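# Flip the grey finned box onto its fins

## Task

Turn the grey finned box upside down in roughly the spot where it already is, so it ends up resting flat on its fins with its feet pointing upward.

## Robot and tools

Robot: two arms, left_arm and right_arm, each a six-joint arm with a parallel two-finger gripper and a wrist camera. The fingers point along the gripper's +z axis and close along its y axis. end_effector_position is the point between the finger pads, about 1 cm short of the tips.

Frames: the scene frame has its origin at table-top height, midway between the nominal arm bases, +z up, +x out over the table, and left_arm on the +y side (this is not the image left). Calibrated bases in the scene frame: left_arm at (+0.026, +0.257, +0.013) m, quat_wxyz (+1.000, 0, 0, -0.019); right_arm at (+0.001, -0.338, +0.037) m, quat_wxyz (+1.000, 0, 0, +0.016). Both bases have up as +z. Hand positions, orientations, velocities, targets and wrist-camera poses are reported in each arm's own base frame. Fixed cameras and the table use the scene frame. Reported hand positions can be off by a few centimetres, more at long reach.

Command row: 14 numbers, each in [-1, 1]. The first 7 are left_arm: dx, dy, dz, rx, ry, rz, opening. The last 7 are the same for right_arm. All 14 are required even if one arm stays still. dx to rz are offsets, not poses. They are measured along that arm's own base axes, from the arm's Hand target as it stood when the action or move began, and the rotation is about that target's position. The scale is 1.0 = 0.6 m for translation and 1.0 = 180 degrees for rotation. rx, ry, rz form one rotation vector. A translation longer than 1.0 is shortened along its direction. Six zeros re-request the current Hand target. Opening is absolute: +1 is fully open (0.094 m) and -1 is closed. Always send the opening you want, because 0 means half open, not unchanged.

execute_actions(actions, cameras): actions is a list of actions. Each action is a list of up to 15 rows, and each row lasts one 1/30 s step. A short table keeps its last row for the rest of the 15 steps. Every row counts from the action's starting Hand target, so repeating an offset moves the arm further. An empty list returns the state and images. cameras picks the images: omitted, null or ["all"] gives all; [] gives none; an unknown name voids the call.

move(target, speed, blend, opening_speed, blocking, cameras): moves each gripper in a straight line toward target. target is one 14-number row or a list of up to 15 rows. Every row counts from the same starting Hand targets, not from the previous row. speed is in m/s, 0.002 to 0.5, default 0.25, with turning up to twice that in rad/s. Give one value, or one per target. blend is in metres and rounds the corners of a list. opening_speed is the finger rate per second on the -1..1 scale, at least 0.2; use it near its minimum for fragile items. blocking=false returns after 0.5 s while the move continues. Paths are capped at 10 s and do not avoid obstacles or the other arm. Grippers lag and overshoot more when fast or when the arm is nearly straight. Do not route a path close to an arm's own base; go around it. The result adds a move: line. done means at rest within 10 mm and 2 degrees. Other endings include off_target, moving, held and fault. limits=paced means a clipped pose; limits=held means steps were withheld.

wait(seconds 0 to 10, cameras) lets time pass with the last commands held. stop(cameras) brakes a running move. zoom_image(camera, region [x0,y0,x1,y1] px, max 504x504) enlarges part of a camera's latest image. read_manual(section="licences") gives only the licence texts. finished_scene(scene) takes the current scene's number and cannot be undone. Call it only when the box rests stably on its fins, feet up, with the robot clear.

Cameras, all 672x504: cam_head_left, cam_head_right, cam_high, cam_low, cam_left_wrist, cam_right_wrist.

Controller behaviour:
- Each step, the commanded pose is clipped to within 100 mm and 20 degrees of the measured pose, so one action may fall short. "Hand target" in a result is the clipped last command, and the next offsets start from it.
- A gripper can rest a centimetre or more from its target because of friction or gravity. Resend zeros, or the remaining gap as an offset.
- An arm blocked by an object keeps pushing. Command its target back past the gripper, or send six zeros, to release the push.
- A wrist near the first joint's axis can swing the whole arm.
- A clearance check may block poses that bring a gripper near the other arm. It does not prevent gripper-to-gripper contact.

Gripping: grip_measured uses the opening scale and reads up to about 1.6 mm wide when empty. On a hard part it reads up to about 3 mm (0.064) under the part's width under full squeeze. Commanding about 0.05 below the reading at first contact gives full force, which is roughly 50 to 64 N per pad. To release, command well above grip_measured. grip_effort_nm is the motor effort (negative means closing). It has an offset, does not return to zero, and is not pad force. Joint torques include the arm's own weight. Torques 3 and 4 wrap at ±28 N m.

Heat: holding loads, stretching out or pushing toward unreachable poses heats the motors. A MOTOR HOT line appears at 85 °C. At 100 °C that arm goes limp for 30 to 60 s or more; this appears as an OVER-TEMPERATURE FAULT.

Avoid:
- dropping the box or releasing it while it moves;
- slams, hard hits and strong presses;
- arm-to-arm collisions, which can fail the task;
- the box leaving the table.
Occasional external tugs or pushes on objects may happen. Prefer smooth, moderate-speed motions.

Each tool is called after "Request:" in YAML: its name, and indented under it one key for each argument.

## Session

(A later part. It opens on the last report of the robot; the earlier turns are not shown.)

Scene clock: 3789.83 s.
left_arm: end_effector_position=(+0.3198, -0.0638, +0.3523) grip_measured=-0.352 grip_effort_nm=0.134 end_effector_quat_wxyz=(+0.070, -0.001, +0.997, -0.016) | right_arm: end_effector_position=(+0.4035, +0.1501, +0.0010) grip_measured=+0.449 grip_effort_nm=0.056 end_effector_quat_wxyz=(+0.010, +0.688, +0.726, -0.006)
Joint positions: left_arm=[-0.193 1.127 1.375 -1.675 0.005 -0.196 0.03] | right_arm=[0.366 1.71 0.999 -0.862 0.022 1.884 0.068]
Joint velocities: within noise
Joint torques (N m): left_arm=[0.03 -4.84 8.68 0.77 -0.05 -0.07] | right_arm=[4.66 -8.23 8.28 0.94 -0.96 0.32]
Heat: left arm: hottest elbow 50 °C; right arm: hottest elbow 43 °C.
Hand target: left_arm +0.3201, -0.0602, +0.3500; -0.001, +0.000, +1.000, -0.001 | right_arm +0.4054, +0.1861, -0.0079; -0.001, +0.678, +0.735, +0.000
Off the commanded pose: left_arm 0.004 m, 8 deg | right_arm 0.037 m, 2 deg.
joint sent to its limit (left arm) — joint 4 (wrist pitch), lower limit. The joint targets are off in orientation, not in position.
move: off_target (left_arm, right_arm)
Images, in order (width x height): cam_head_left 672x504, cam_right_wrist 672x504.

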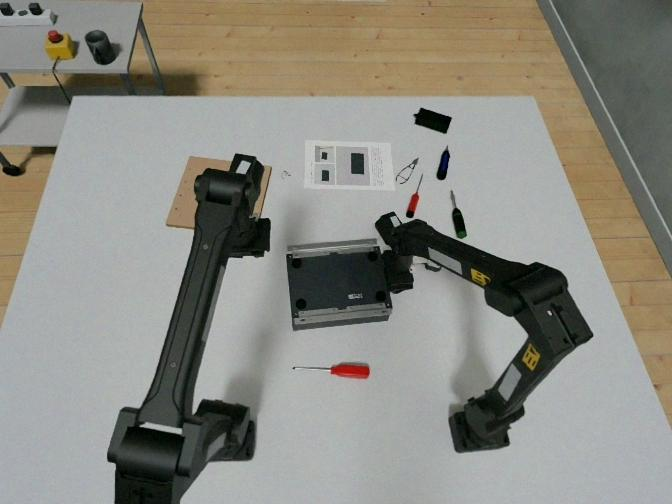

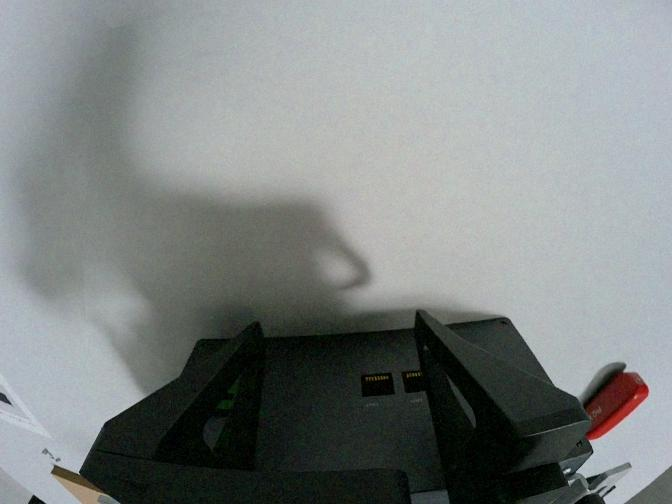

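Request:
move:
  target:
    - [0,0,0,0,0,0,-0.35,0,-0.2,0,0,0,0,0.45]
    - [0,0,0,0,0,0,-0.35,-0.05,-0.35,0.28,0,0,0,0.45]
  speed: [0.08,0.15]
  blend: 0.03
  cameras: ["cam_low","cam_head_left"]

Request:
zoom_image:
  camera: "cam_low"
  region: [200, 220, 360, 340]

Scene clock: 3800.87 s.
left_arm: end_effector_position=(+0.3198, -0.0638, +0.3523) grip_measured=-0.352 grip_effort_nm=0.134 end_effector_quat_wxyz=(+0.070, -0.001, +0.997, -0.016) | right_arm: end_effector_position=(+0.3614, -0.0185, +0.1434) grip_measured=+0.449 grip_effort_nm=0.056 end_effector_quat_wxyz=(-0.014, +0.677, +0.736, -0.013)
Joint positions: left_arm=[-0.193 1.127 1.375 -1.675 0.005 -0.196 0.03] | right_arm=[-0.049 1.365 1.028 -1.273 0.001 1.439 0.068]
Joint velocities: within noise
Joint torques (N m): left_arm=[-0.09 -4.89 8.73 0.75 -0.05 -0.07] | right_arm=[-1.32 -8.59 10.45 0.16 -0.02 -0.16]
Heat: left arm: hottest elbow 50 °C; right arm: hottest elbow 44 °C.
Hand target: left_arm +0.3201, -0.0602, +0.3500; -0.001, +0.000, +1.000, -0.001 | right_arm +0.3753, -0.0238, +0.1600; -0.001, +0.678, +0.735, +0.000
Off the commanded pose: left_arm 0.004 m, 8 deg | right_arm 0.022 m, 2 deg.
joint sent to its limit (left arm) — joint 4 (wrist pitch), lower limit. The joint targets are off in orientation, not in position.
move: off_target (left_arm, right_arm)
Images, in order (width x height): cam_head_left 672x504, cam_low 672x504.

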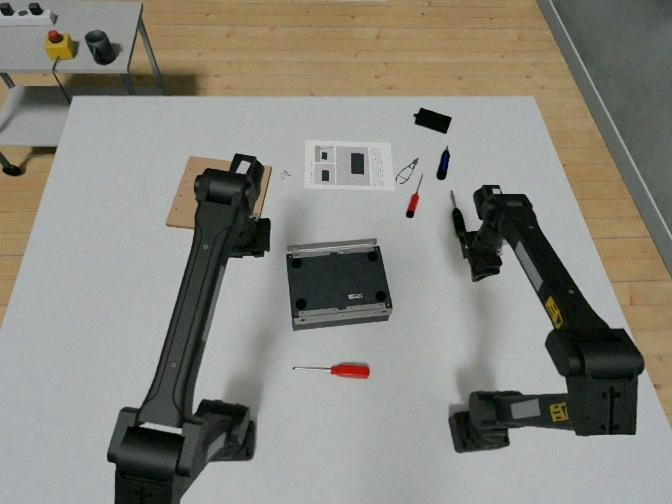

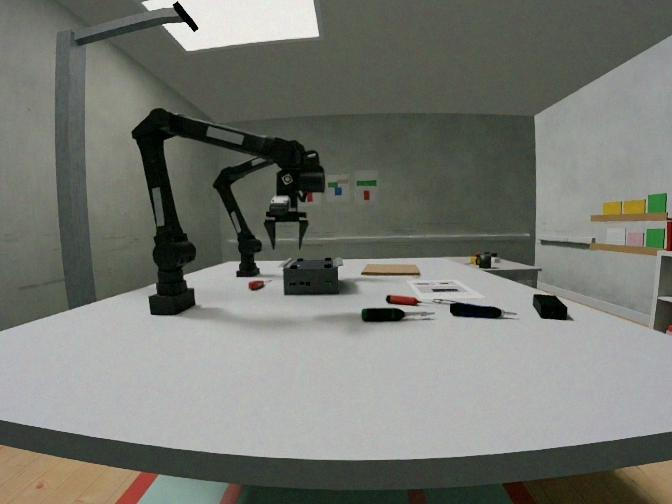

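Scaled by 3.150.

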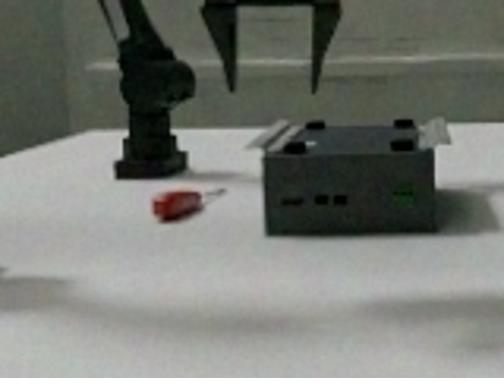

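The box lies flat on its fins with its feet up, close to where it started, and neither arm is touching it.

Request:
finished_scene:
  scene: 2

The scene is finished: the task was done.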